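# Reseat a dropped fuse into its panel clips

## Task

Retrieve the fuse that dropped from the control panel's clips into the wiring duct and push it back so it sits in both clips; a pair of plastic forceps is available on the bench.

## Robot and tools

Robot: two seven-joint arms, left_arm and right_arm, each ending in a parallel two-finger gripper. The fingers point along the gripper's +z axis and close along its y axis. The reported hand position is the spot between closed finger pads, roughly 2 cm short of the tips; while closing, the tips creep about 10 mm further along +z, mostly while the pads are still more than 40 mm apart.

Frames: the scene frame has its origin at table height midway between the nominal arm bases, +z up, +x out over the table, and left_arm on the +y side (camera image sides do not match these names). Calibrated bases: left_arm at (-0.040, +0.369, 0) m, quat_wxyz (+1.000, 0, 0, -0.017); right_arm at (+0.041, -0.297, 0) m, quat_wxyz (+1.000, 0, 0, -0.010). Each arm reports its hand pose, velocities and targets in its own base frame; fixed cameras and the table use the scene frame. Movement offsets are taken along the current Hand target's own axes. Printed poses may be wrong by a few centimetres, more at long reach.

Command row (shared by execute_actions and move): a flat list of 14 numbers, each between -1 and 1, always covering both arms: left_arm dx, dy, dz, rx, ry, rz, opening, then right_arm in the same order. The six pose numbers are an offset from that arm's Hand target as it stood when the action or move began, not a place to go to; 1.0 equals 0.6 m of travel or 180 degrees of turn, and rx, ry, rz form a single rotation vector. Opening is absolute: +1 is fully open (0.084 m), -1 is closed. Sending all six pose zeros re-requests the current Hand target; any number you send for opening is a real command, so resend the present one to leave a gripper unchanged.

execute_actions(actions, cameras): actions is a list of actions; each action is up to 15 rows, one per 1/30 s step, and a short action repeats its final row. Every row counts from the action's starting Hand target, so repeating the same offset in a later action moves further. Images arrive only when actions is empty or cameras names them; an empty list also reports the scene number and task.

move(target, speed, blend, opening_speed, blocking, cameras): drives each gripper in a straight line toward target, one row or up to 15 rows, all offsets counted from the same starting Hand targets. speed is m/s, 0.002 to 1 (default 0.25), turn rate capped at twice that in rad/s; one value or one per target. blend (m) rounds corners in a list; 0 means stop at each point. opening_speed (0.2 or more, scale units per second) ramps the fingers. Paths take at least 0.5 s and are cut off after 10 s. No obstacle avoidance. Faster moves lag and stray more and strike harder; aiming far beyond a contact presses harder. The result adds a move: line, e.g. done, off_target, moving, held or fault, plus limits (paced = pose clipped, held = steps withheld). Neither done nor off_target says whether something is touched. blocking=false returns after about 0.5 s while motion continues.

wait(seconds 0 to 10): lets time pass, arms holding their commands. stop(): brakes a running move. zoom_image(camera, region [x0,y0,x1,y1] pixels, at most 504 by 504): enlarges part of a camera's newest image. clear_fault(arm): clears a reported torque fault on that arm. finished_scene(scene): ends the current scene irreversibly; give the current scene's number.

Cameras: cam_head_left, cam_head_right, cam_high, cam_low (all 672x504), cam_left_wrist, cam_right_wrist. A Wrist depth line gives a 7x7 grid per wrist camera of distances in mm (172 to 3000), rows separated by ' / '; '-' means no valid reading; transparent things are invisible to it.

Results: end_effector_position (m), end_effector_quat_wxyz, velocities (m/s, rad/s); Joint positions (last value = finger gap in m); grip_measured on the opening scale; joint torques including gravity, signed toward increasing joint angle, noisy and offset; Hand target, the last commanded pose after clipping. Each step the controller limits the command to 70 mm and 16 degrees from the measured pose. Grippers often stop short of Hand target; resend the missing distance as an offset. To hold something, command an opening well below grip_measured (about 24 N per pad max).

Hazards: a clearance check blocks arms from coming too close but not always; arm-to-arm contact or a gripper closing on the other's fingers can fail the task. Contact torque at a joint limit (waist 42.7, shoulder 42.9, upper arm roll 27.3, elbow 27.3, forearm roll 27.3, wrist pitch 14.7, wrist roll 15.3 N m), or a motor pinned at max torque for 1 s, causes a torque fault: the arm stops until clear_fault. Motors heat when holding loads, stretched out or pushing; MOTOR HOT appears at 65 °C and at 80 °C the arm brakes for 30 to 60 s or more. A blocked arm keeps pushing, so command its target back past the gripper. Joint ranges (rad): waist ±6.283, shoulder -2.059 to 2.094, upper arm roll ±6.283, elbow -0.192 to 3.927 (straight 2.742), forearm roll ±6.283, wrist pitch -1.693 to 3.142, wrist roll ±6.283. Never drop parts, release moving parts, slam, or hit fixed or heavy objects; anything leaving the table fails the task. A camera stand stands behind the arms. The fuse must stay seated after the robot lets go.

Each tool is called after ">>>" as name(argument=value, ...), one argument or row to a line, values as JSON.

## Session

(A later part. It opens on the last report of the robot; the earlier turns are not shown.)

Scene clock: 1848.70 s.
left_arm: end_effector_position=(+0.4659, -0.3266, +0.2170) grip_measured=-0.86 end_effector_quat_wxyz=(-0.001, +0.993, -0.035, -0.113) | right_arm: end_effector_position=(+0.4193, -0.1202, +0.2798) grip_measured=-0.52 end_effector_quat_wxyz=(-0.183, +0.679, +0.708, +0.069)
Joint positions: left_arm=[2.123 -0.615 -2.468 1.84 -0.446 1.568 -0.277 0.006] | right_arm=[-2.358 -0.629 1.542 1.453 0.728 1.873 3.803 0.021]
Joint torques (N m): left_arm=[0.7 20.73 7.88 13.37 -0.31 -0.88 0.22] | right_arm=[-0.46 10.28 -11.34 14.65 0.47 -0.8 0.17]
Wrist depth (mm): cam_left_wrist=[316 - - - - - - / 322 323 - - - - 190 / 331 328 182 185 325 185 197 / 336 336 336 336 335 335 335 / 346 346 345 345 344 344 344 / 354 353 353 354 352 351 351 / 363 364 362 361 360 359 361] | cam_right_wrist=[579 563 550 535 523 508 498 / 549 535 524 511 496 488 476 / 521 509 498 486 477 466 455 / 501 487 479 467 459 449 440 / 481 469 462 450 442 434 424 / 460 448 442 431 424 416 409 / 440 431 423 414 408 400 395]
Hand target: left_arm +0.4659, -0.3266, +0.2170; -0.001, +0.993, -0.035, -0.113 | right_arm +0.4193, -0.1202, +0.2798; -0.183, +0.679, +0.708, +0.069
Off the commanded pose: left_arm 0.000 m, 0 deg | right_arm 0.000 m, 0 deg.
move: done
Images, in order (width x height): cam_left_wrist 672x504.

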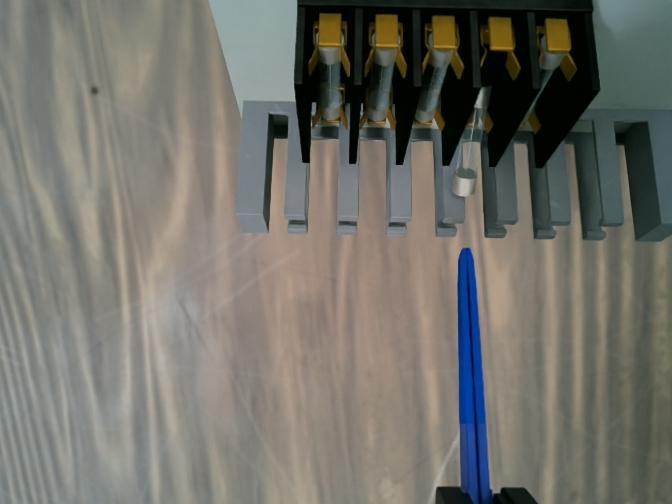

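>>> move(
  target=[0.0242,0,0.0038,0,0,0,-0.75, 0,0,0,0,0,0,-0.5],
  speed=0.04,
  cameras=["cam_left_wrist"],
)

>>> zoom_image(
  camera="cam_left_wrist",
  region=[380, 140, 560, 300],
)

Scene clock: 1918.07 s.
left_arm: end_effector_position=(+0.4795, -0.3276, +0.2115) grip_measured=-0.77 end_effector_quat_wxyz=(-0.001, +0.993, -0.035, -0.113) | right_arm: end_effector_position=(+0.4193, -0.1202, +0.2798) grip_measured=-0.52 end_effector_quat_wxyz=(-0.183, +0.679, +0.708, +0.069)
Joint positions: left_arm=[2.165 -0.668 -2.479 1.91 -0.465 1.586 -0.267 0.01] | right_arm=[-2.358 -0.629 1.542 1.453 0.728 1.873 3.803 0.021]
Joint torques (N m): left_arm=[0.44 21.71 7.89 13.36 -0.43 -0.93 0.29] | right_arm=[-0.27 10.16 -11.41 14.71 0.44 -0.79 0.17]
Wrist depth (mm): cam_left_wrist=[312 - - - - - - / 316 - - - - - 173 / 324 - - - - 185 187 / 331 333 183 181 328 179 194 / 339 340 339 339 336 338 338 / 347 348 347 346 347 346 345 / 358 358 355 353 354 354 355] | cam_right_wrist=[579 563 551 536 522 507 497 / 547 535 523 511 497 488 476 / 521 507 499 486 477 466 455 / 500 487 479 467 458 449 439 / 480 469 461 451 444 434 424 / 459 450 441 431 424 416 409 / 440 430 424 415 408 400 394]
Hand target: left_arm +0.4795, -0.3276, +0.2115; -0.001, +0.993, -0.035, -0.113 | right_arm +0.4193, -0.1202, +0.2798; -0.183, +0.679, +0.708, +0.069
Off the commanded pose: left_arm 0.000 m, 0 deg | right_arm 0.000 m, 0 deg.
move: done
Images, in order (width x height): cam_left_wrist 672x504.

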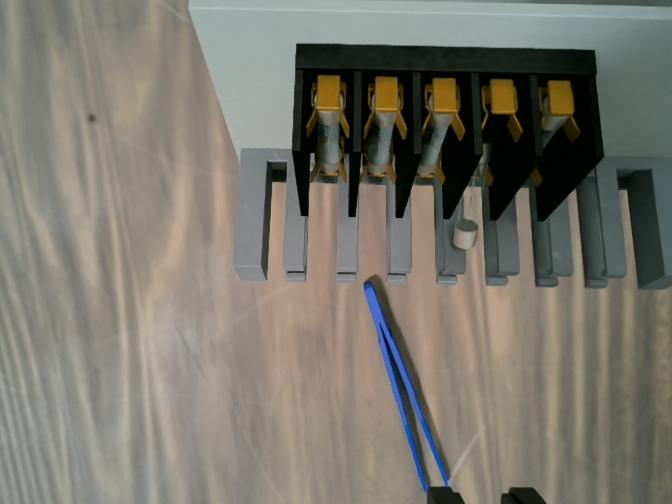

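Scaled by 2.800 from the camera's 672x504 image, which has a finer 960x720 frame.

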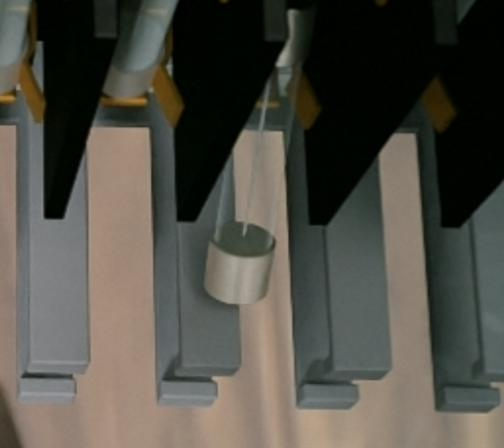

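>>> move(
  target=[-0.08,0,-0.05,0,0,0,-0.5, 0,0,0,0,0,0,-0.5],
  speed=0.1,
  cameras=["cam_left_wrist","cam_head_left"],
)

>>> zoom_image(
  camera="cam_left_wrist",
  region=[300, 200, 560, 500],
)

Scene clock: 1943.27 s.
left_arm: end_effector_position=(+0.4395, -0.3246, +0.2515) grip_measured=-0.52 end_effector_quat_wxyz=(-0.001, +0.993, -0.035, -0.113) | right_arm: end_effector_position=(+0.4193, -0.1202, +0.2798) grip_measured=-0.52 end_effector_quat_wxyz=(-0.183, +0.679, +0.708, +0.069)
Joint positions: left_arm=[2.06 -0.51 -2.448 1.784 -0.399 1.6 -0.317 0.021] | right_arm=[-2.358 -0.629 1.542 1.453 0.728 1.873 3.803 0.021]
Joint torques (N m): left_arm=[-0.59 19.64 7.57 13.58 -0.13 -1.09 -0.05] | right_arm=[-0.34 10 -11.26 14.56 0.48 -0.82 0.15]
Wrist depth (mm): cam_left_wrist=[348 348 216 194 199 216 223 / 356 355 221 212 351 225 222 / 364 363 363 361 363 363 362 / 372 372 371 371 370 370 369 / 381 381 381 381 380 380 380 / 391 391 389 390 390 389 388 / 403 401 399 398 397 397 399] | cam_right_wrist=[579 563 551 536 523 509 498 / 549 535 524 510 497 487 477 / 522 508 497 487 477 466 456 / 501 489 479 467 460 449 438 / 482 468 460 450 442 434 423 / 460 450 441 432 424 416 409 / 440 430 423 414 408 401 394]
Hand target: left_arm +0.4395, -0.3246, +0.2515; -0.001, +0.993, -0.035, -0.113 | right_arm +0.4193, -0.1202, +0.2798; -0.183, +0.679, +0.708, +0.069
Off the commanded pose: left_arm 0.000 m, 0 deg | right_arm 0.000 m, 0 deg.
move: done
Images, in order (width x height): cam_head_left 672x504, cam_left_wrist 672x504.

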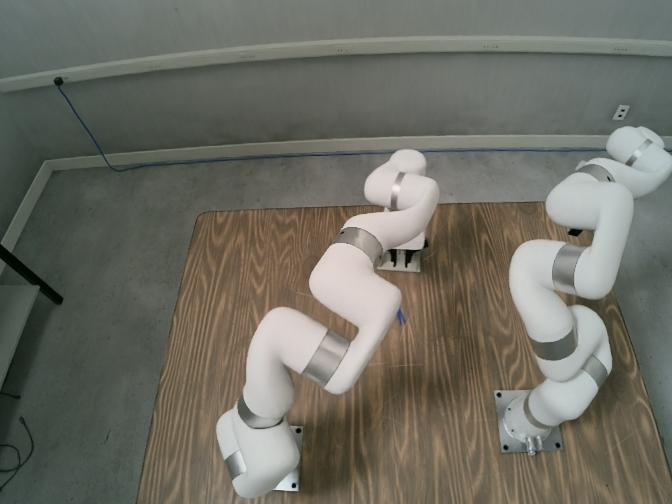

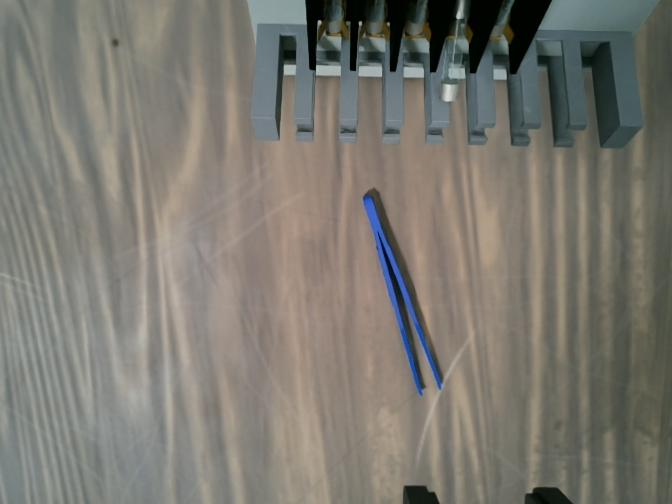

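Scaled by 1.680 from the camera's 672x504 image, which has a finer 960x720 frame.

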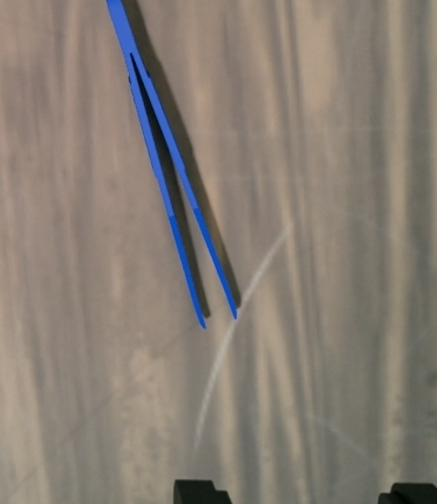

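>>> move(
  target=[
    [0,0,0,-0.0155,0.0322,0.9006,-0.3, 0,0,0,0,0,0,-0.5],
    [0.0395,0.0028,0.2160,-0.0155,0.0322,0.9006,-0.3, 0,0,0,0,0,0,-0.5],
  ],
  speed=[0.5,0.12],
  blend=0.01,
  cameras=["cam_left_wrist"],
)

Scene clock: 1986.73 s.
left_arm: end_effector_position=(+0.4334, -0.3265, +0.1199) grip_measured=-0.32 end_effector_quat_wxyz=(-0.129, -0.123, +0.984, -0.016) | right_arm: end_effector_position=(+0.4193, -0.1202, +0.2798) grip_measured=-0.52 end_effector_quat_wxyz=(-0.183, +0.679, +0.708, +0.069)
Joint positions: left_arm=[2.358 -0.499 -2.882 1.477 -0.33 1.202 2.502 0.03] | right_arm=[-2.358 -0.629 1.542 1.453 0.728 1.873 3.803 0.021]
Joint torques (N m): left_arm=[0.73 20.59 2.4 13.27 -0.69 -1.07 0.25] | right_arm=[0.01 10.23 -11.35 14.66 0.34 -0.74 0.09]
Wrist depth (mm): cam_left_wrist=[303 303 303 303 303 302 302 / 292 291 292 291 291 292 291 / 283 283 283 283 283 283 283 / 273 273 273 273 273 273 273 / 264 266 266 266 266 266 266 / 257 257 257 257 257 257 257 / 251 251 251 251 251 251 251] | cam_right_wrist=[581 563 551 536 522 509 499 / 548 535 524 510 497 489 475 / 521 508 499 487 477 466 455 / 502 488 479 467 459 448 438 / 481 470 461 450 443 433 423 / 458 450 441 431 424 416 409 / 440 430 424 414 408 400 394]
Hand target: left_arm +0.4334, -0.3265, +0.1199; -0.129, -0.123, +0.984, -0.016 | right_arm +0.4193, -0.1202, +0.2798; -0.183, +0.679, +0.708, +0.069
Off the commanded pose: left_arm 0.000 m, 0 deg | right_arm 0.000 m, 0 deg.
move: done; blend cut to 0 m at target 1
Images, in order (width x height): cam_left_wrist 672x504.

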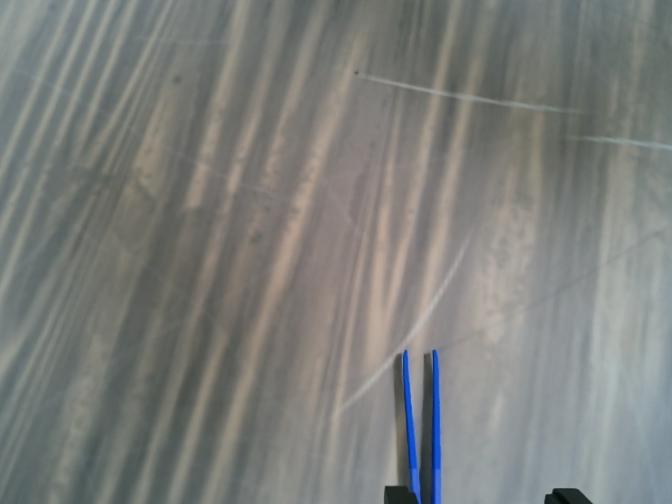

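>>> move(
  target=[-0.0455,-0.0018,0.1505,0,0,0,-0.3, 0,0,0,0,0,0,-0.5],
  speed=0.08,
  cameras=["cam_left_wrist"],
)

>>> move(
  target=[0,0,0,0,0,0,-0.66, 0,0,0,0,0,0,-0.5],
  speed=0.03,
  opening_speed=0.4,
  cameras=["cam_left_wrist"],
)

Scene clock: 1996.07 s.
left_arm: end_effector_position=(+0.4366, -0.3267, +0.0257) grip_measured=-0.32 end_effector_quat_wxyz=(-0.129, -0.123, +0.984, -0.016) | right_arm: end_effector_position=(+0.4193, -0.1202, +0.2798) grip_measured=-0.52 end_effector_quat_wxyz=(-0.183, +0.679, +0.708, +0.069)
Joint positions: left_arm=[2.375 -0.656 -2.911 1.437 -0.39 1.015 2.567 0.03] | right_arm=[-2.358 -0.629 1.542 1.453 0.728 1.873 3.803 0.021]
Joint torques (N m): left_arm=[0.64 21.47 2.73 12.56 -0.52 -1 0.3] | right_arm=[-0.14 10.3 -11.37 14.64 0.37 -0.71 0.11]
Wrist depth (mm): cam_left_wrist=[194 194 195 194 194 194 195 / 187 187 187 187 187 187 187 / 182 182 182 182 182 182 182 / 175 176 176 176 176 175 175 / 173 - 172 172 173 172 172 / - - - - - - - / - - - - - - -] | cam_right_wrist=[580 562 551 537 522 509 497 / 548 535 524 510 498 487 477 / 521 508 498 486 477 467 455 / 500 488 480 467 459 448 438 / 481 470 462 450 443 433 423 / 460 450 442 432 425 416 409 / 441 430 424 414 408 401 394]
Hand target: left_arm +0.4366, -0.3267, +0.0256; -0.129, -0.123, +0.984, -0.016 | right_arm +0.4193, -0.1202, +0.2798; -0.183, +0.679, +0.708, +0.069
Off the commanded pose: left_arm 0.000 m, 0 deg | right_arm 0.000 m, 0 deg.
move: done
Images, in order (width x height): cam_left_wrist 672x504.

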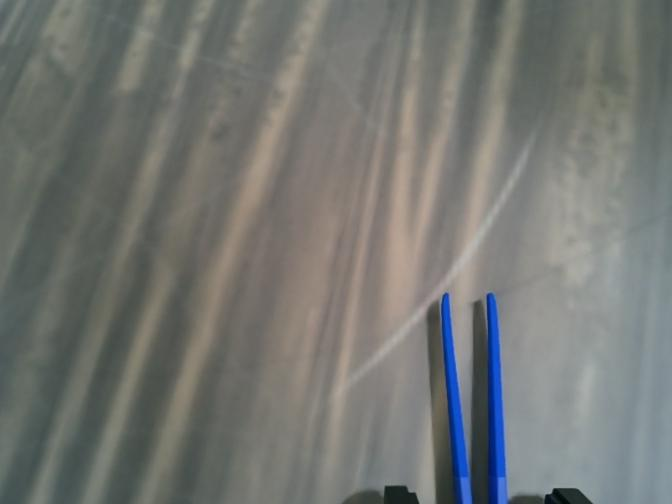

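Scene clock: 1997.17 s.
left_arm: end_effector_position=(+0.4366, -0.3267, +0.0256) grip_measured=-0.68 end_effector_quat_wxyz=(-0.129, -0.123, +0.984, -0.016) | right_arm: end_effector_position=(+0.4193, -0.1202, +0.2798) grip_measured=-0.52 end_effector_quat_wxyz=(-0.183, +0.679, +0.708, +0.069)
Joint positions: left_arm=[2.375 -0.656 -2.911 1.437 -0.39 1.015 2.567 0.014] | right_arm=[-2.358 -0.629 1.542 1.453 0.728 1.873 3.803 0.021]
Joint torques (N m): left_arm=[0.59 21.77 2.73 12.5 -0.37 -0.99 0.32] | right_arm=[-0.28 10.22 -11.28 14.8 0.42 -0.77 0.1]
Wrist depth (mm): cam_left_wrist=[195 194 194 195 194 194 194 / 187 187 187 187 187 187 187 / 182 182 182 182 182 182 182 / 176 176 175 176 175 175 175 / 173 - 172 172 172 172 172 / - - - - - - - / - - - - - - -] | cam_right_wrist=[580 564 553 537 522 509 497 / 549 533 523 510 497 488 476 / 522 508 498 487 477 466 455 / 501 488 479 468 460 450 438 / 482 468 460 449 443 433 424 / 459 450 442 432 424 416 409 / 441 431 423 415 408 400 393]
Hand target: left_arm +0.4366, -0.3267, +0.0256; -0.129, -0.123, +0.984, -0.016 | right_arm +0.4193, -0.1202, +0.2798; -0.183, +0.679, +0.708, +0.069
Off the commanded pose: left_arm 0.000 m, 0 deg | right_arm 0.000 m, 0 deg.
move: done
Images, in order (width x height): cam_left_wrist 672x504.

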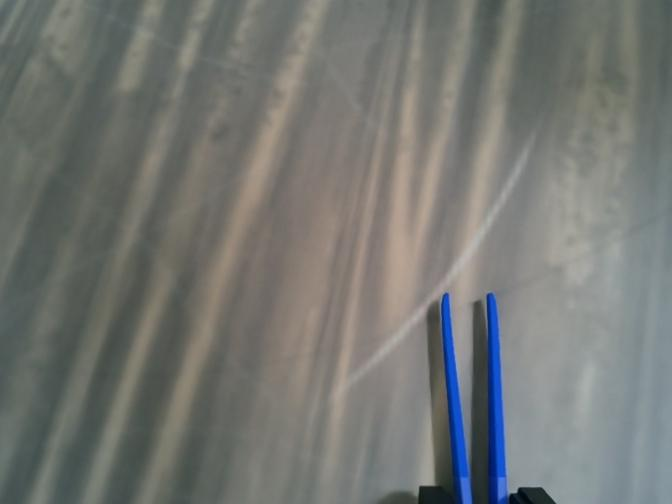

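>>> move(
  target=[0,0,0,0,0,0,-0.74, 0,0,0,0,0,0,-0.5],
  speed=0.03,
  opening_speed=0.4,
  cameras=["cam_left_wrist"],
)

>>> move(
  target=[0,0,0,0,0,0,-0.82, 0,0,0,0,0,0,-0.5],
  speed=0.03,
  opening_speed=0.4,
  cameras=["cam_left_wrist"],
)

Scene clock: 2002.40 s.
left_arm: end_effector_position=(+0.4366, -0.3267, +0.0256) grip_measured=-0.76 end_effector_quat_wxyz=(-0.129, -0.123, +0.984, -0.016) | right_arm: end_effector_position=(+0.4193, -0.1202, +0.2798) grip_measured=-0.52 end_effector_quat_wxyz=(-0.183, +0.679, +0.708, +0.069)
Joint positions: left_arm=[2.375 -0.656 -2.911 1.437 -0.39 1.015 2.567 0.011] | right_arm=[-2.358 -0.629 1.542 1.453 0.728 1.873 3.803 0.021]
Joint torques (N m): left_arm=[0.53 21.87 2.79 12.43 -0.64 -0.9 0.19] | right_arm=[-0.4 10.27 -11.45 14.56 0.3 -0.78 0.11]
Wrist depth (mm): cam_left_wrist=[194 195 194 194 194 194 194 / 187 187 187 187 187 187 187 / 182 182 182 182 182 182 182 / 175 176 175 175 175 175 175 / 172 - 172 172 172 172 172 / - - - - - - - / - - - - - - -] | cam_right_wrist=[580 564 551 535 522 508 497 / 548 534 523 509 497 488 476 / 522 508 499 487 478 465 456 / 501 488 477 468 461 449 439 / 481 469 460 452 443 433 424 / 459 449 442 432 425 415 409 / 440 430 424 415 408 401 395]
Hand target: left_arm +0.4366, -0.3267, +0.0256; -0.129, -0.123, +0.984, -0.016 | right_arm +0.4193, -0.1202, +0.2798; -0.183, +0.679, +0.708, +0.069
Off the commanded pose: left_arm 0.000 m, 0 deg | right_arm 0.000 m, 0 deg.
move: done
Images, in order (width x height): cam_left_wrist 672x504.

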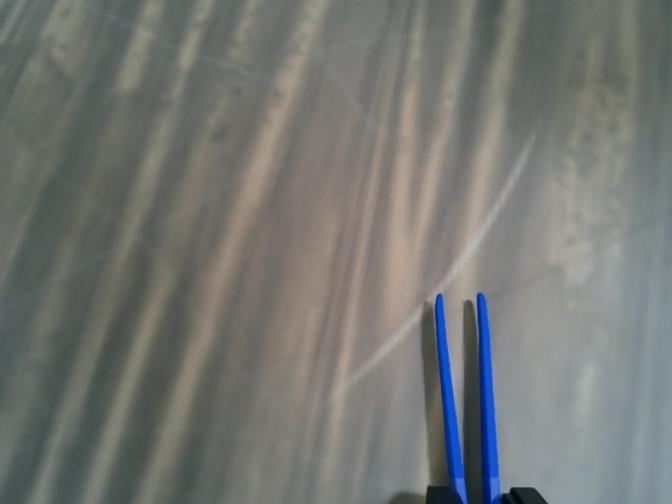

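Scene clock: 2002.90 s.
left_arm: end_effector_position=(+0.4366, -0.3267, +0.0256) grip_measured=-0.84 end_effector_quat_wxyz=(-0.129, -0.123, +0.984, -0.016) | right_arm: end_effector_position=(+0.4193, -0.1202, +0.2798) grip_measured=-0.52 end_effector_quat_wxyz=(-0.183, +0.679, +0.708, +0.069)
Joint positions: left_arm=[2.375 -0.656 -2.911 1.437 -0.39 1.015 2.567 0.007] | right_arm=[-2.358 -0.629 1.542 1.453 0.728 1.873 3.803 0.021]
Joint torques (N m): left_arm=[0.37 21.6 2.87 12.44 -0.59 -0.85 0.22] | right_arm=[-0.1 10.2 -11.56 14.64 0.49 -0.75 0.02]
Wrist depth (mm): cam_left_wrist=[195 194 195 194 194 194 194 / 187 187 187 187 187 187 187 / 182 182 182 182 182 182 182 / 175 175 176 175 175 175 175 / 172 - 172 172 173 172 172 / - - - - - - - / - - - - - - -] | cam_right_wrist=[580 563 551 536 522 509 496 / 548 535 525 510 496 488 476 / 520 508 498 486 477 466 456 / 501 486 478 467 459 449 439 / 481 469 461 450 443 433 423 / 459 449 442 432 424 416 410 / 441 430 424 415 408 400 394]
Hand target: left_arm +0.4366, -0.3267, +0.0256; -0.129, -0.123, +0.984, -0.016 | right_arm +0.4193, -0.1202, +0.2798; -0.183, +0.679, +0.708, +0.069
Off the commanded pose: left_arm 0.000 m, 0 deg | right_arm 0.000 m, 0 deg.
move: done
Images, in order (width x height): cam_left_wrist 672x504.

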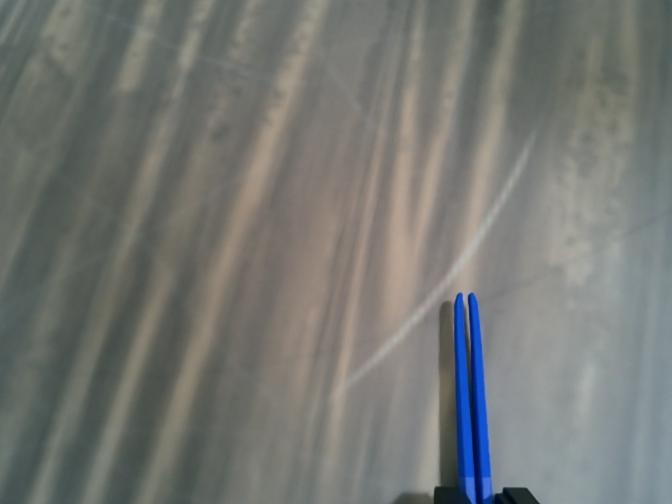

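>>> move(
  target=[
    [0,0,0,0,0,0,-0.84, 0,0,0,0,0,0,-0.5],
    [0.0872,0.0032,-0.3332,0,0,0,-0.84, 0,0,0,0,0,0,-0.5],
  ],
  speed=0.15,
  cameras=["cam_left_wrist"],
)

>>> move(
  target=[0,0,0,0.0155,-0.0322,-0.9006,-0.84, 0,0,0,0,0,0,-0.5],
  speed=0.4,
  cameras=["cam_left_wrist"],
)

Scene clock: 2030.27 s.
left_arm: end_effector_position=(+0.4372, -0.3248, +0.2322) grip_measured=-0.86 end_effector_quat_wxyz=(-0.129, -0.123, +0.984, -0.016) | right_arm: end_effector_position=(+0.4193, -0.1202, +0.2798) grip_measured=-0.52 end_effector_quat_wxyz=(-0.183, +0.679, +0.708, +0.069)
Joint positions: left_arm=[2.371 -0.416 -2.866 1.681 -0.289 1.479 2.442 0.006] | right_arm=[-2.358 -0.629 1.542 1.453 0.728 1.873 3.803 0.021]
Joint torques (N m): left_arm=[0.64 19.86 2.51 14.12 -0.43 -0.78 -0.03] | right_arm=[-0.19 10.08 -11.39 14.66 0.43 -0.71 0.03]
Wrist depth (mm): cam_left_wrist=[431 431 432 431 431 431 431 / 415 415 415 415 415 414 415 / 404 404 403 403 402 403 404 / 389 389 389 389 389 389 389 / 379 379 379 379 379 379 379 / 367 366 366 367 366 366 366 / 358 357 357 357 358 357 357] | cam_right_wrist=[581 561 552 535 522 509 497 / 548 535 523 510 497 489 476 / 522 509 498 487 477 466 455 / 501 488 481 468 460 448 439 / 481 469 460 450 443 434 424 / 459 450 442 433 424 416 409 / 441 431 423 414 409 400 394]
Hand target: left_arm +0.4373, -0.3248, +0.2323; -0.129, -0.123, +0.984, -0.016 | right_arm +0.4193, -0.1202, +0.2798; -0.183, +0.679, +0.708, +0.069
Off the commanded pose: left_arm 0.000 m, 0 deg | right_arm 0.000 m, 0 deg.
move: done
Images, in order (width x height): cam_left_wrist 672x504.

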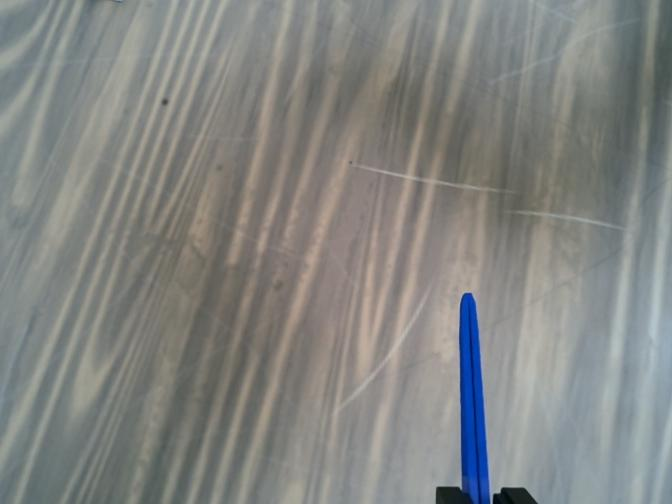

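Scene clock: 2034.37 s.
left_arm: end_effector_position=(+0.4373, -0.3248, +0.2323) grip_measured=-0.86 end_effector_quat_wxyz=(-0.001, +0.993, -0.035, -0.113) | right_arm: end_effector_position=(+0.4193, -0.1202, +0.2798) grip_measured=-0.52 end_effector_quat_wxyz=(-0.183, +0.679, +0.708, +0.069)
Joint positions: left_arm=[2.046 -0.506 -2.454 1.722 -0.398 1.543 -0.312 0.006] | right_arm=[-2.358 -0.629 1.542 1.453 0.728 1.873 3.803 0.021]
Joint torques (N m): left_arm=[-0.53 18.81 7.66 13.77 -0.47 -0.9 0.1] | right_arm=[-0.38 10.15 -11.31 14.76 0.47 -0.88 0.09]
Wrist depth (mm): cam_left_wrist=[330 330 - 198 183 207 199 / 336 337 191 209 335 333 199 / 346 345 344 344 344 343 343 / 353 351 351 351 351 350 350 / 362 362 361 357 361 361 360 / 369 370 370 369 368 367 368 / 381 380 377 377 376 376 378] | cam_right_wrist=[580 563 551 536 520 509 498 / 548 534 523 509 497 487 476 / 523 508 499 486 477 466 455 / 500 488 480 468 459 449 439 / 480 468 461 451 444 434 424 / 460 450 441 431 424 417 408 / 440 431 424 414 408 400 394]
Hand target: left_arm +0.4373, -0.3248, +0.2323; -0.001, +0.993, -0.035, -0.113 | right_arm +0.4193, -0.1202, +0.2798; -0.183, +0.679, +0.708, +0.069
Off the commanded pose: left_arm 0.000 m, 0 deg | right_arm 0.000 m, 0 deg.
move: done
Images, in order (width x height): cam_left_wrist 672x504.

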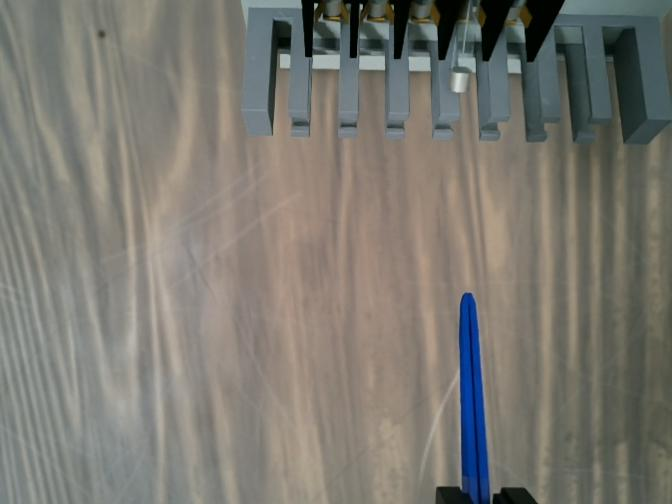

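>>> move(
  target=[0.0725,0,0.0194,0,0,0,-0.785, 0,0,0,0,0,0,-0.5],
  speed=0.06,
  opening_speed=0.2,
  cameras=["cam_left_wrist"],
)

>>> zoom_image(
  camera="cam_left_wrist",
  region=[380, 140, 560, 320],
)

Scene clock: 2041.50 s.
left_arm: end_effector_position=(+0.4769, -0.3277, +0.2112) grip_measured=-0.81 end_effector_quat_wxyz=(-0.001, +0.993, -0.035, -0.113) | right_arm: end_effector_position=(+0.4193, -0.1202, +0.2798) grip_measured=-0.52 end_effector_quat_wxyz=(-0.183, +0.679, +0.708, +0.069)
Joint positions: left_arm=[2.159 -0.658 -2.482 1.893 -0.459 1.579 -0.27 0.009] | right_arm=[-2.358 -0.629 1.542 1.453 0.728 1.873 3.803 0.021]
Joint torques (N m): left_arm=[0.46 21.75 8.01 13.48 -0.41 -1.04 0.33] | right_arm=[-0.2 10.12 -11.34 14.66 0.43 -0.83 0.09]
Wrist depth (mm): cam_left_wrist=[311 - - - - - - / 316 - - - - - 177 / 324 324 - - 323 183 187 / 331 333 185 179 191 179 194 / 340 340 340 337 338 339 338 / 348 347 347 347 346 346 346 / 358 357 354 355 354 353 355] | cam_right_wrist=[579 565 551 536 522 508 498 / 549 535 522 510 497 487 476 / 522 508 499 486 477 466 454 / 500 488 479 467 460 449 439 / 481 468 460 450 442 433 424 / 460 449 441 431 424 416 409 / 440 431 423 414 408 400 393]
Hand target: left_arm +0.4769, -0.3277, +0.2112; -0.001, +0.993, -0.035, -0.113 | right_arm +0.4193, -0.1202, +0.2798; -0.183, +0.679, +0.708, +0.069
Off the commanded pose: left_arm 0.000 m, 0 deg | right_arm 0.000 m, 0 deg.
move: done
Images, in order (width x height): cam_left_wrist 672x504.

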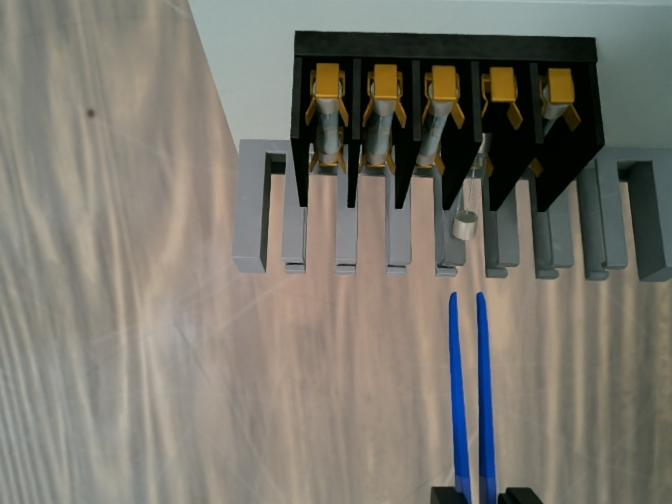

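Scaled by 2.800 from the camera's 672x504 image, which has a finer 960x720 frame.

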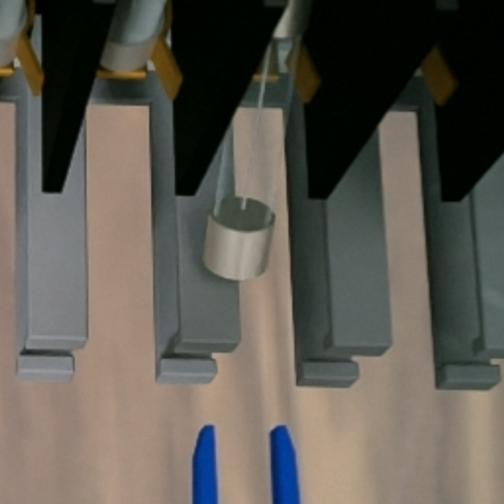

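>>> move(
  target=[0.0247,0.0006,0.0044,0,0,0,-0.768, 0,0,0,0,0,0,-0.5],
  speed=0.04,
  opening_speed=0.2,
  cameras=["cam_left_wrist"],
)

>>> zoom_image(
  camera="cam_left_wrist",
  region=[380, 180, 560, 360],
)

Scene clock: 2057.30 s.
left_arm: end_effector_position=(+0.4907, -0.3290, +0.2053) grip_measured=-0.79 end_effector_quat_wxyz=(-0.001, +0.993, -0.035, -0.113) | right_arm: end_effector_position=(+0.4193, -0.1202, +0.2798) grip_measured=-0.52 end_effector_quat_wxyz=(-0.183, +0.679, +0.708, +0.069)
Joint positions: left_arm=[2.203 -0.713 -2.495 1.97 -0.478 1.599 -0.263 0.009] | right_arm=[-2.358 -0.629 1.542 1.453 0.728 1.873 3.803 0.021]
Joint torques (N m): left_arm=[0.56 22.32 8.11 13.18 -0.39 -0.92 0.26] | right_arm=[0.17 10.34 -11.32 14.76 0.32 -0.83 -0.08]
Wrist depth (mm): cam_left_wrist=[302 300 215 298 296 295 219 / 312 - - - - - - / 318 - - - - - 183 / 325 324 179 - 321 179 181 / 334 334 333 332 332 332 331 / 341 341 340 341 340 340 339 / 351 351 348 347 347 347 349] | cam_right_wrist=[581 563 552 537 521 508 497 / 550 534 523 511 498 488 476 / 521 508 498 485 477 465 455 / 500 489 479 468 459 449 438 / 480 467 461 450 443 433 424 / 459 449 442 432 425 416 409 / 440 430 423 415 408 400 393]
Hand target: left_arm +0.4907, -0.3290, +0.2053; -0.001, +0.993, -0.035, -0.113 | right_arm +0.4193, -0.1202, +0.2798; -0.183, +0.679, +0.708, +0.069
Off the commanded pose: left_arm 0.000 m, 0 deg | right_arm 0.000 m, 0 deg.
move: done
Images, in order (width x height): cam_left_wrist 672x504.

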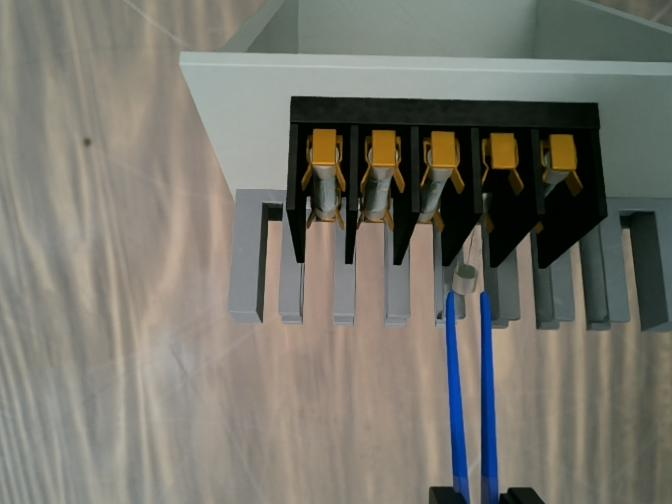

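Scaled by 2.800 from the camera's 672x504 image, which has a finer 960x720 frame.

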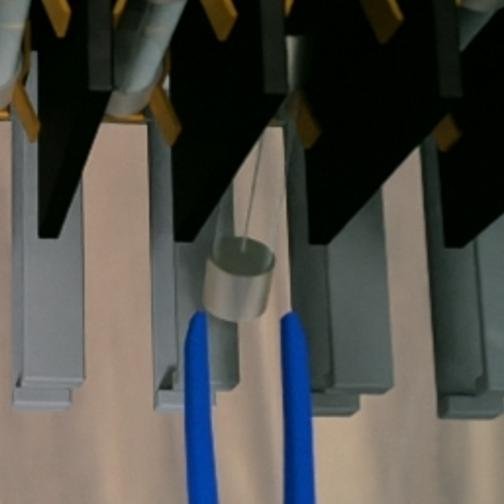

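>>> move(
  target=[0,0,0,0,0,0,-0.8, 0.4940,0.0148,0.3617,0.0433,0.1496,0.4015,-0.9],
  speed=0.15,
  cameras=["cam_right_wrist","cam_head_left","cam_left_wrist"],
)

Scene clock: 2129.53 s.
left_arm: end_effector_position=(+0.4907, -0.3290, +0.2053) grip_measured=-0.82 end_effector_quat_wxyz=(-0.001, +0.993, -0.035, -0.113) | right_arm: end_effector_position=(+0.3889, +0.2327, +0.1822) grip_measured=-0.92 end_effector_quat_wxyz=(-0.379, +0.916, +0.120, +0.050)
Joint positions: left_arm=[2.203 -0.713 -2.495 1.97 -0.478 1.599 -0.263 0.008] | right_arm=[-1.426 -0.982 1.331 0.776 1.609 1.8 5.367 0.003]
Joint torques (N m): left_arm=[0.44 22.43 8.2 13.25 -0.41 -0.91 0.14] | right_arm=[0.01 7.75 -14.56 10.59 2.01 -0.64 0.18]
Wrist depth (mm): cam_left_wrist=[302 300 216 298 297 295 220 / 312 - - - - - - / 318 - - - - - 183 / 325 324 179 - 321 179 181 / 334 333 333 333 333 332 331 / 341 341 340 340 339 339 339 / 351 351 348 347 348 346 346] | cam_right_wrist=[791 665 523 460 418 367 333 / 777 - 211 187 185 - 203 / 722 631 - 185 196 176 195 / 689 608 259 211 212 193 206 / 672 570 492 406 192 183 236 / - - 437 410 364 321 298 / - 184 445 397 357 319 292]
Hand target: left_arm +0.4907, -0.3290, +0.2053; -0.001, +0.993, -0.035, -0.113 | right_arm +0.3889, +0.2328, +0.1822; -0.379, +0.916, +0.120, +0.050
Off the commanded pose: left_arm 0.000 m, 0 deg | right_arm 0.000 m, 0 deg.
move: done
Images, in order (width x height): cam_head_left 672x504, cam_left_wrist 672x504, cam_right_wrist 672x504.

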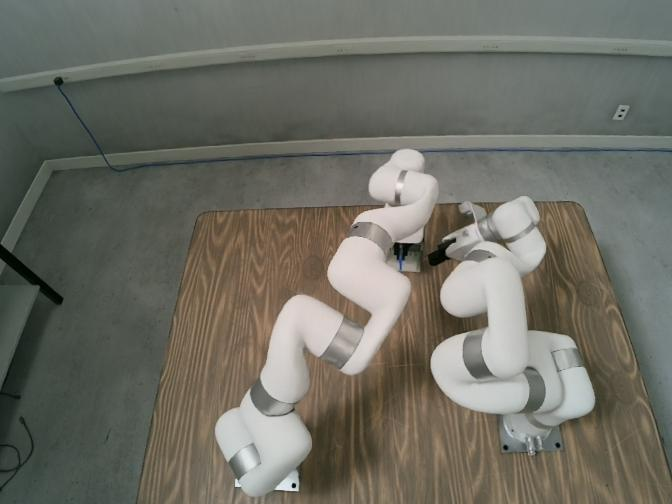

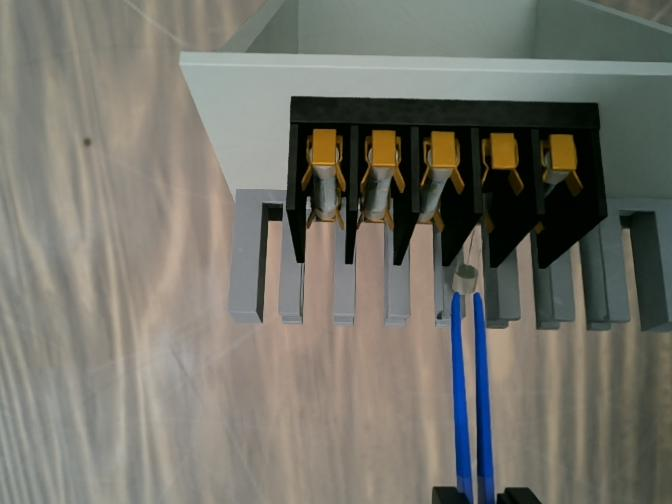

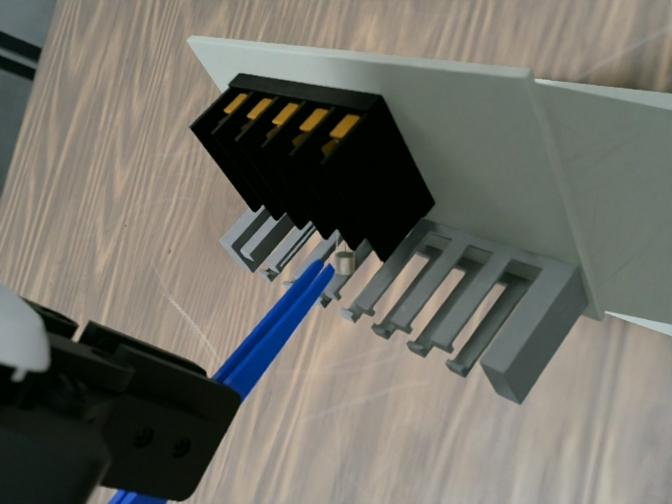

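>>> zoom_image(
  camera="cam_right_wrist",
  region=[240, 160, 440, 320],
)

Scaled by 2.520 from the camera's 672x504 image, which has a finer 960x720 frame.

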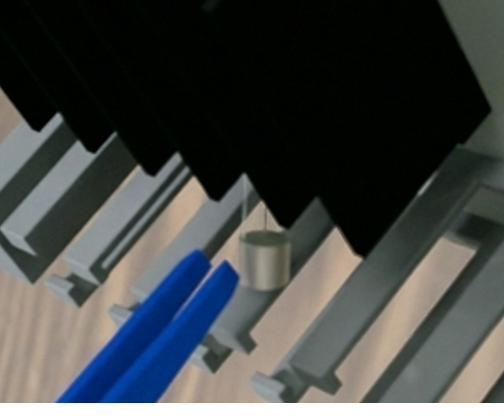

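>>> move(
  target=[0.0003,0.0013,-0.001,0,0,0,-0.76, 0,0,0,0,0,0,-0.9],
  speed=0.03,
  opening_speed=0.2,
  cameras=["cam_right_wrist","cam_left_wrist"],
)

>>> zoom_image(
  camera="cam_left_wrist",
  region=[380, 200, 560, 360],
)

>>> zoom_image(
  camera="cam_right_wrist",
  region=[260, 200, 420, 330],
)

Scene clock: 2162.53 s.
left_arm: end_effector_position=(+0.4910, -0.3298, +0.2058) grip_measured=-0.78 end_effector_quat_wxyz=(-0.001, +0.993, -0.035, -0.113) | right_arm: end_effector_position=(+0.3889, +0.2328, +0.1822) grip_measured=-0.92 end_effector_quat_wxyz=(-0.379, +0.916, +0.120, +0.050)
Joint positions: left_arm=[2.204 -0.716 -2.495 1.976 -0.478 1.603 -0.264 0.01] | right_arm=[-1.426 -0.982 1.331 0.776 1.609 1.8 5.367 0.003]
Joint torques (N m): left_arm=[0.53 22.32 8.04 13.16 -0.57 -0.88 -0.05] | right_arm=[0.32 7.62 -14.59 10.5 1.91 -0.61 0.28]
Wrist depth (mm): cam_left_wrist=[303 300 220 298 297 295 217 / 313 - - - - - - / 318 - - - - - 184 / 326 325 - - 178 180 193 / 334 335 334 333 333 332 332 / 342 342 340 341 341 340 339 / 352 352 349 348 349 347 346] | cam_right_wrist=[791 665 522 459 418 368 333 / 777 - 211 187 185 - 202 / 720 630 - 185 196 176 195 / 690 615 251 229 212 193 206 / - 570 486 417 192 183 290 / - - 449 409 364 320 298 / - - 429 395 356 319 293]
Hand target: left_arm +0.4910, -0.3298, +0.2058; -0.001, +0.993, -0.035, -0.113 | right_arm +0.3889, +0.2328, +0.1822; -0.379, +0.916, +0.120, +0.050
Off the commanded pose: left_arm 0.000 m, 0 deg | right_arm 0.000 m, 0 deg.
move: done
Images, in order (width x height): cam_left_wrist 672x504, cam_right_wrist 672x504.

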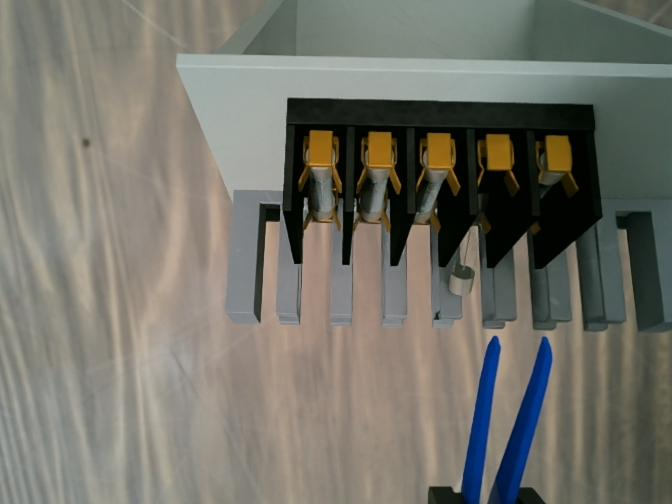

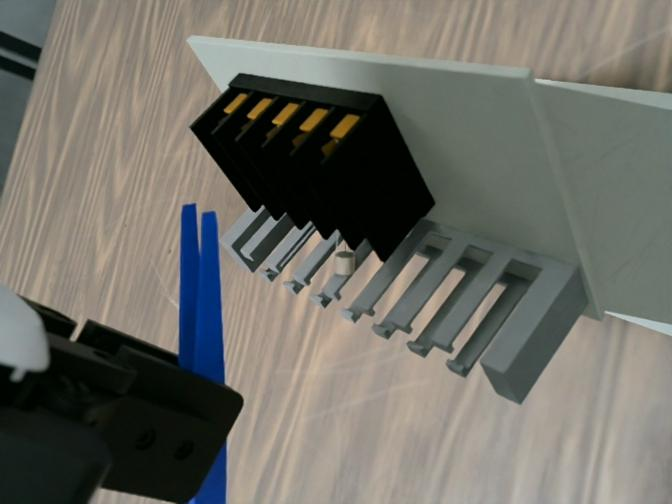

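Scaled by 2.800 from the camera's 672x504 image, which has a finer 960x720 frame.

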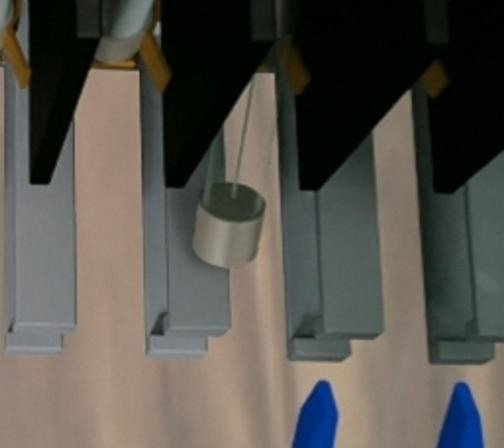

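Scaled by 3.150 from the camera's 672x504 image, which has a finer 960x720 frame.

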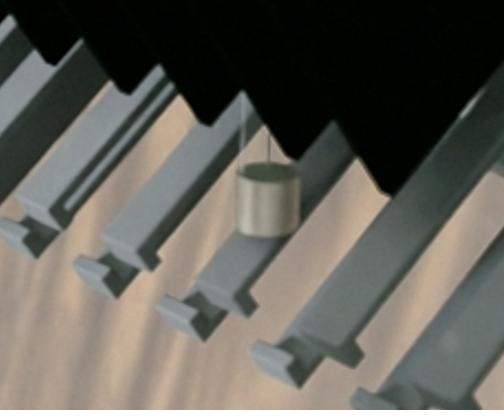

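>>> move(
  target=[0,0,0,0,0,0,-0.84, 0,0,0,0,0,0,-0.9],
  speed=0.03,
  cameras=["cam_right_wrist","cam_left_wrist"],
)

Scene clock: 2166.03 s.
left_arm: end_effector_position=(+0.4910, -0.3298, +0.2058) grip_measured=-0.86 end_effector_quat_wxyz=(-0.001, +0.993, -0.035, -0.113) | right_arm: end_effector_position=(+0.3889, +0.2328, +0.1822) grip_measured=-0.92 end_effector_quat_wxyz=(-0.379, +0.916, +0.120, +0.050)
Joint positions: left_arm=[2.204 -0.716 -2.495 1.976 -0.478 1.603 -0.264 0.006] | right_arm=[-1.426 -0.982 1.331 0.776 1.609 1.8 5.367 0.003]
Joint torques (N m): left_arm=[0.75 22.73 8 13.29 -0.33 -0.88 -0.05] | right_arm=[0.36 7.94 -14.65 10.58 2.01 -0.74 0.38]
Wrist depth (mm): cam_left_wrist=[303 301 220 298 298 296 217 / 313 - - - - - - / 318 - - - - - 184 / 325 325 - - 178 180 193 / 335 334 335 334 333 332 332 / 342 342 340 341 339 339 340 / 351 352 351 350 348 347 347] | cam_right_wrist=[790 666 521 458 419 368 333 / 776 - 211 187 185 - 202 / 721 632 - 185 196 177 195 / 691 617 252 229 212 193 206 / 636 572 486 417 192 182 290 / - - 453 410 364 320 298 / - - 441 396 357 319 293]
Hand target: left_arm +0.4910, -0.3298, +0.2058; -0.001, +0.993, -0.035, -0.113 | right_arm +0.3889, +0.2328, +0.1822; -0.379, +0.916, +0.120, +0.050
Off the commanded pose: left_arm 0.000 m, 0 deg | right_arm 0.000 m, 0 deg.
move: done
Images, in order (width x height): cam_left_wrist 672x504, cam_right_wrist 672x504.

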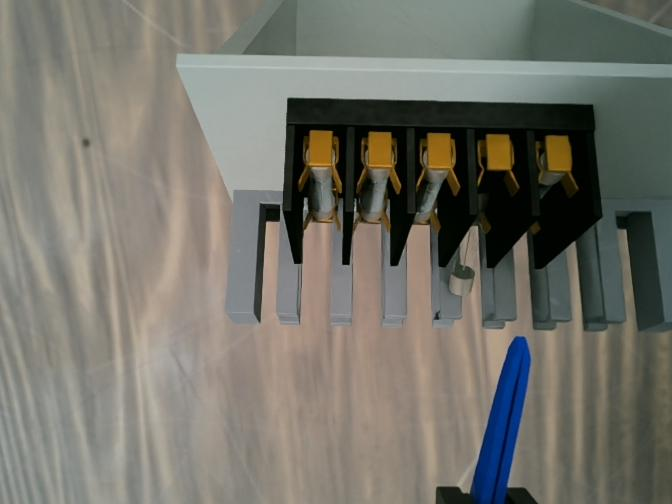

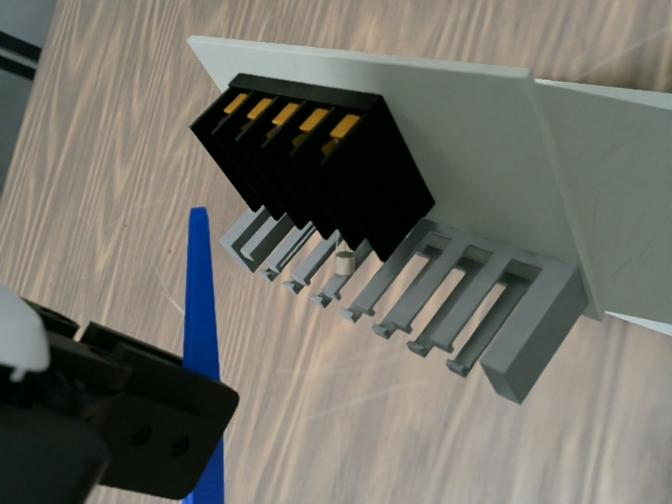

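>>> move(
  target=[
    [-0.0805,0,-0.0216,0,0,0,-0.84, 0,0,0,0,0,0,-0.9],
    [-0.1732,0.0062,0.2208,0,-0.1333,0,-0.84, 0,0,0,0,0,0,-0.9],
  ],
  speed=[0.12,0.15],
  blend=0.02,
  cameras=["cam_right_wrist","cam_left_wrist"],
)

Scene clock: 2211.30 s.
left_arm: end_effector_position=(+0.3600, -0.3250, +0.1001) grip_measured=-0.86 end_effector_quat_wxyz=(-0.009, +0.948, -0.034, -0.317) | right_arm: end_effector_position=(+0.3889, +0.2328, +0.1822) grip_measured=-0.92 end_effector_quat_wxyz=(-0.379, +0.916, +0.120, +0.050)
Joint positions: left_arm=[2.158 -0.729 -2.588 1.656 -0.579 1.672 -0.226 0.006] | right_arm=[-1.426 -0.982 1.331 0.776 1.609 1.8 5.367 0.003]
Joint torques (N m): left_arm=[0.47 21.53 7.53 12.25 -0.55 -0.02 0.18] | right_arm=[-0.02 7.71 -14.67 10.54 1.97 -0.67 0.31]
Wrist depth (mm): cam_left_wrist=[- - - - - - - / 175 178 178 178 177 177 177 / 190 190 190 185 189 188 188 / 204 203 203 202 202 201 201 / 225 224 223 217 222 216 221 / 243 243 242 241 241 240 239 / 265 273 271 263 262 262 268] | cam_right_wrist=[796 666 521 459 418 367 333 / 776 - 211 187 185 - 203 / 722 633 - 185 196 176 195 / 689 607 256 229 212 193 206 / 661 564 492 417 192 183 290 / 636 544 468 410 364 321 298 / - 516 455 396 356 319 292]
Hand target: left_arm +0.3600, -0.3250, +0.1000; -0.009, +0.948, -0.034, -0.317 | right_arm +0.3889, +0.2328, +0.1822; -0.379, +0.916, +0.120, +0.050
Off the commanded pose: left_arm 0.000 m, 0 deg | right_arm 0.000 m, 0 deg.
move: done
Images, in order (width x height): cam_left_wrist 672x504, cam_right_wrist 672x504.

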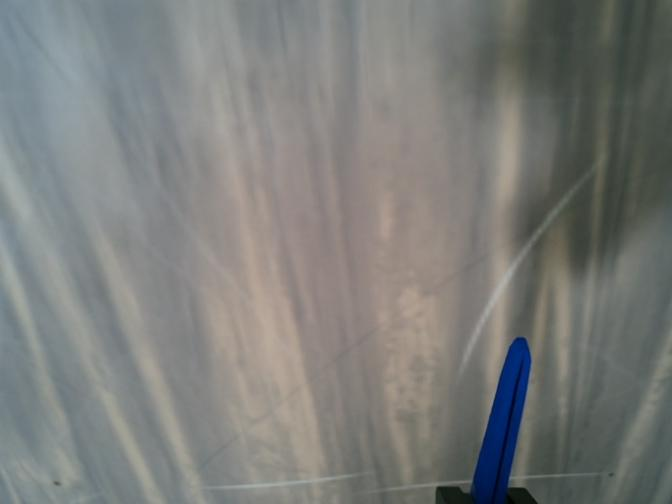

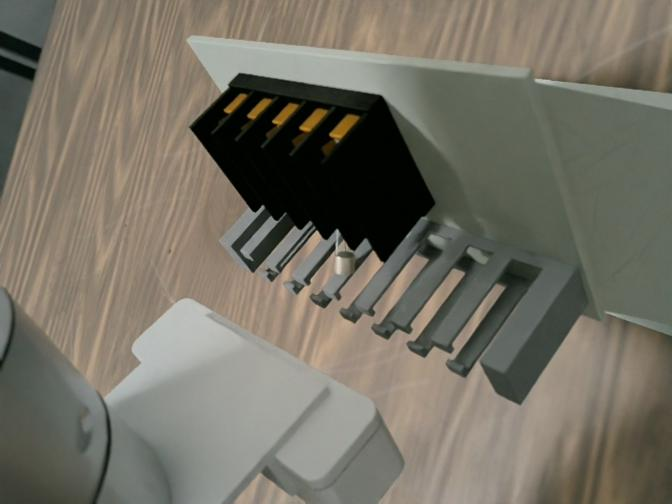

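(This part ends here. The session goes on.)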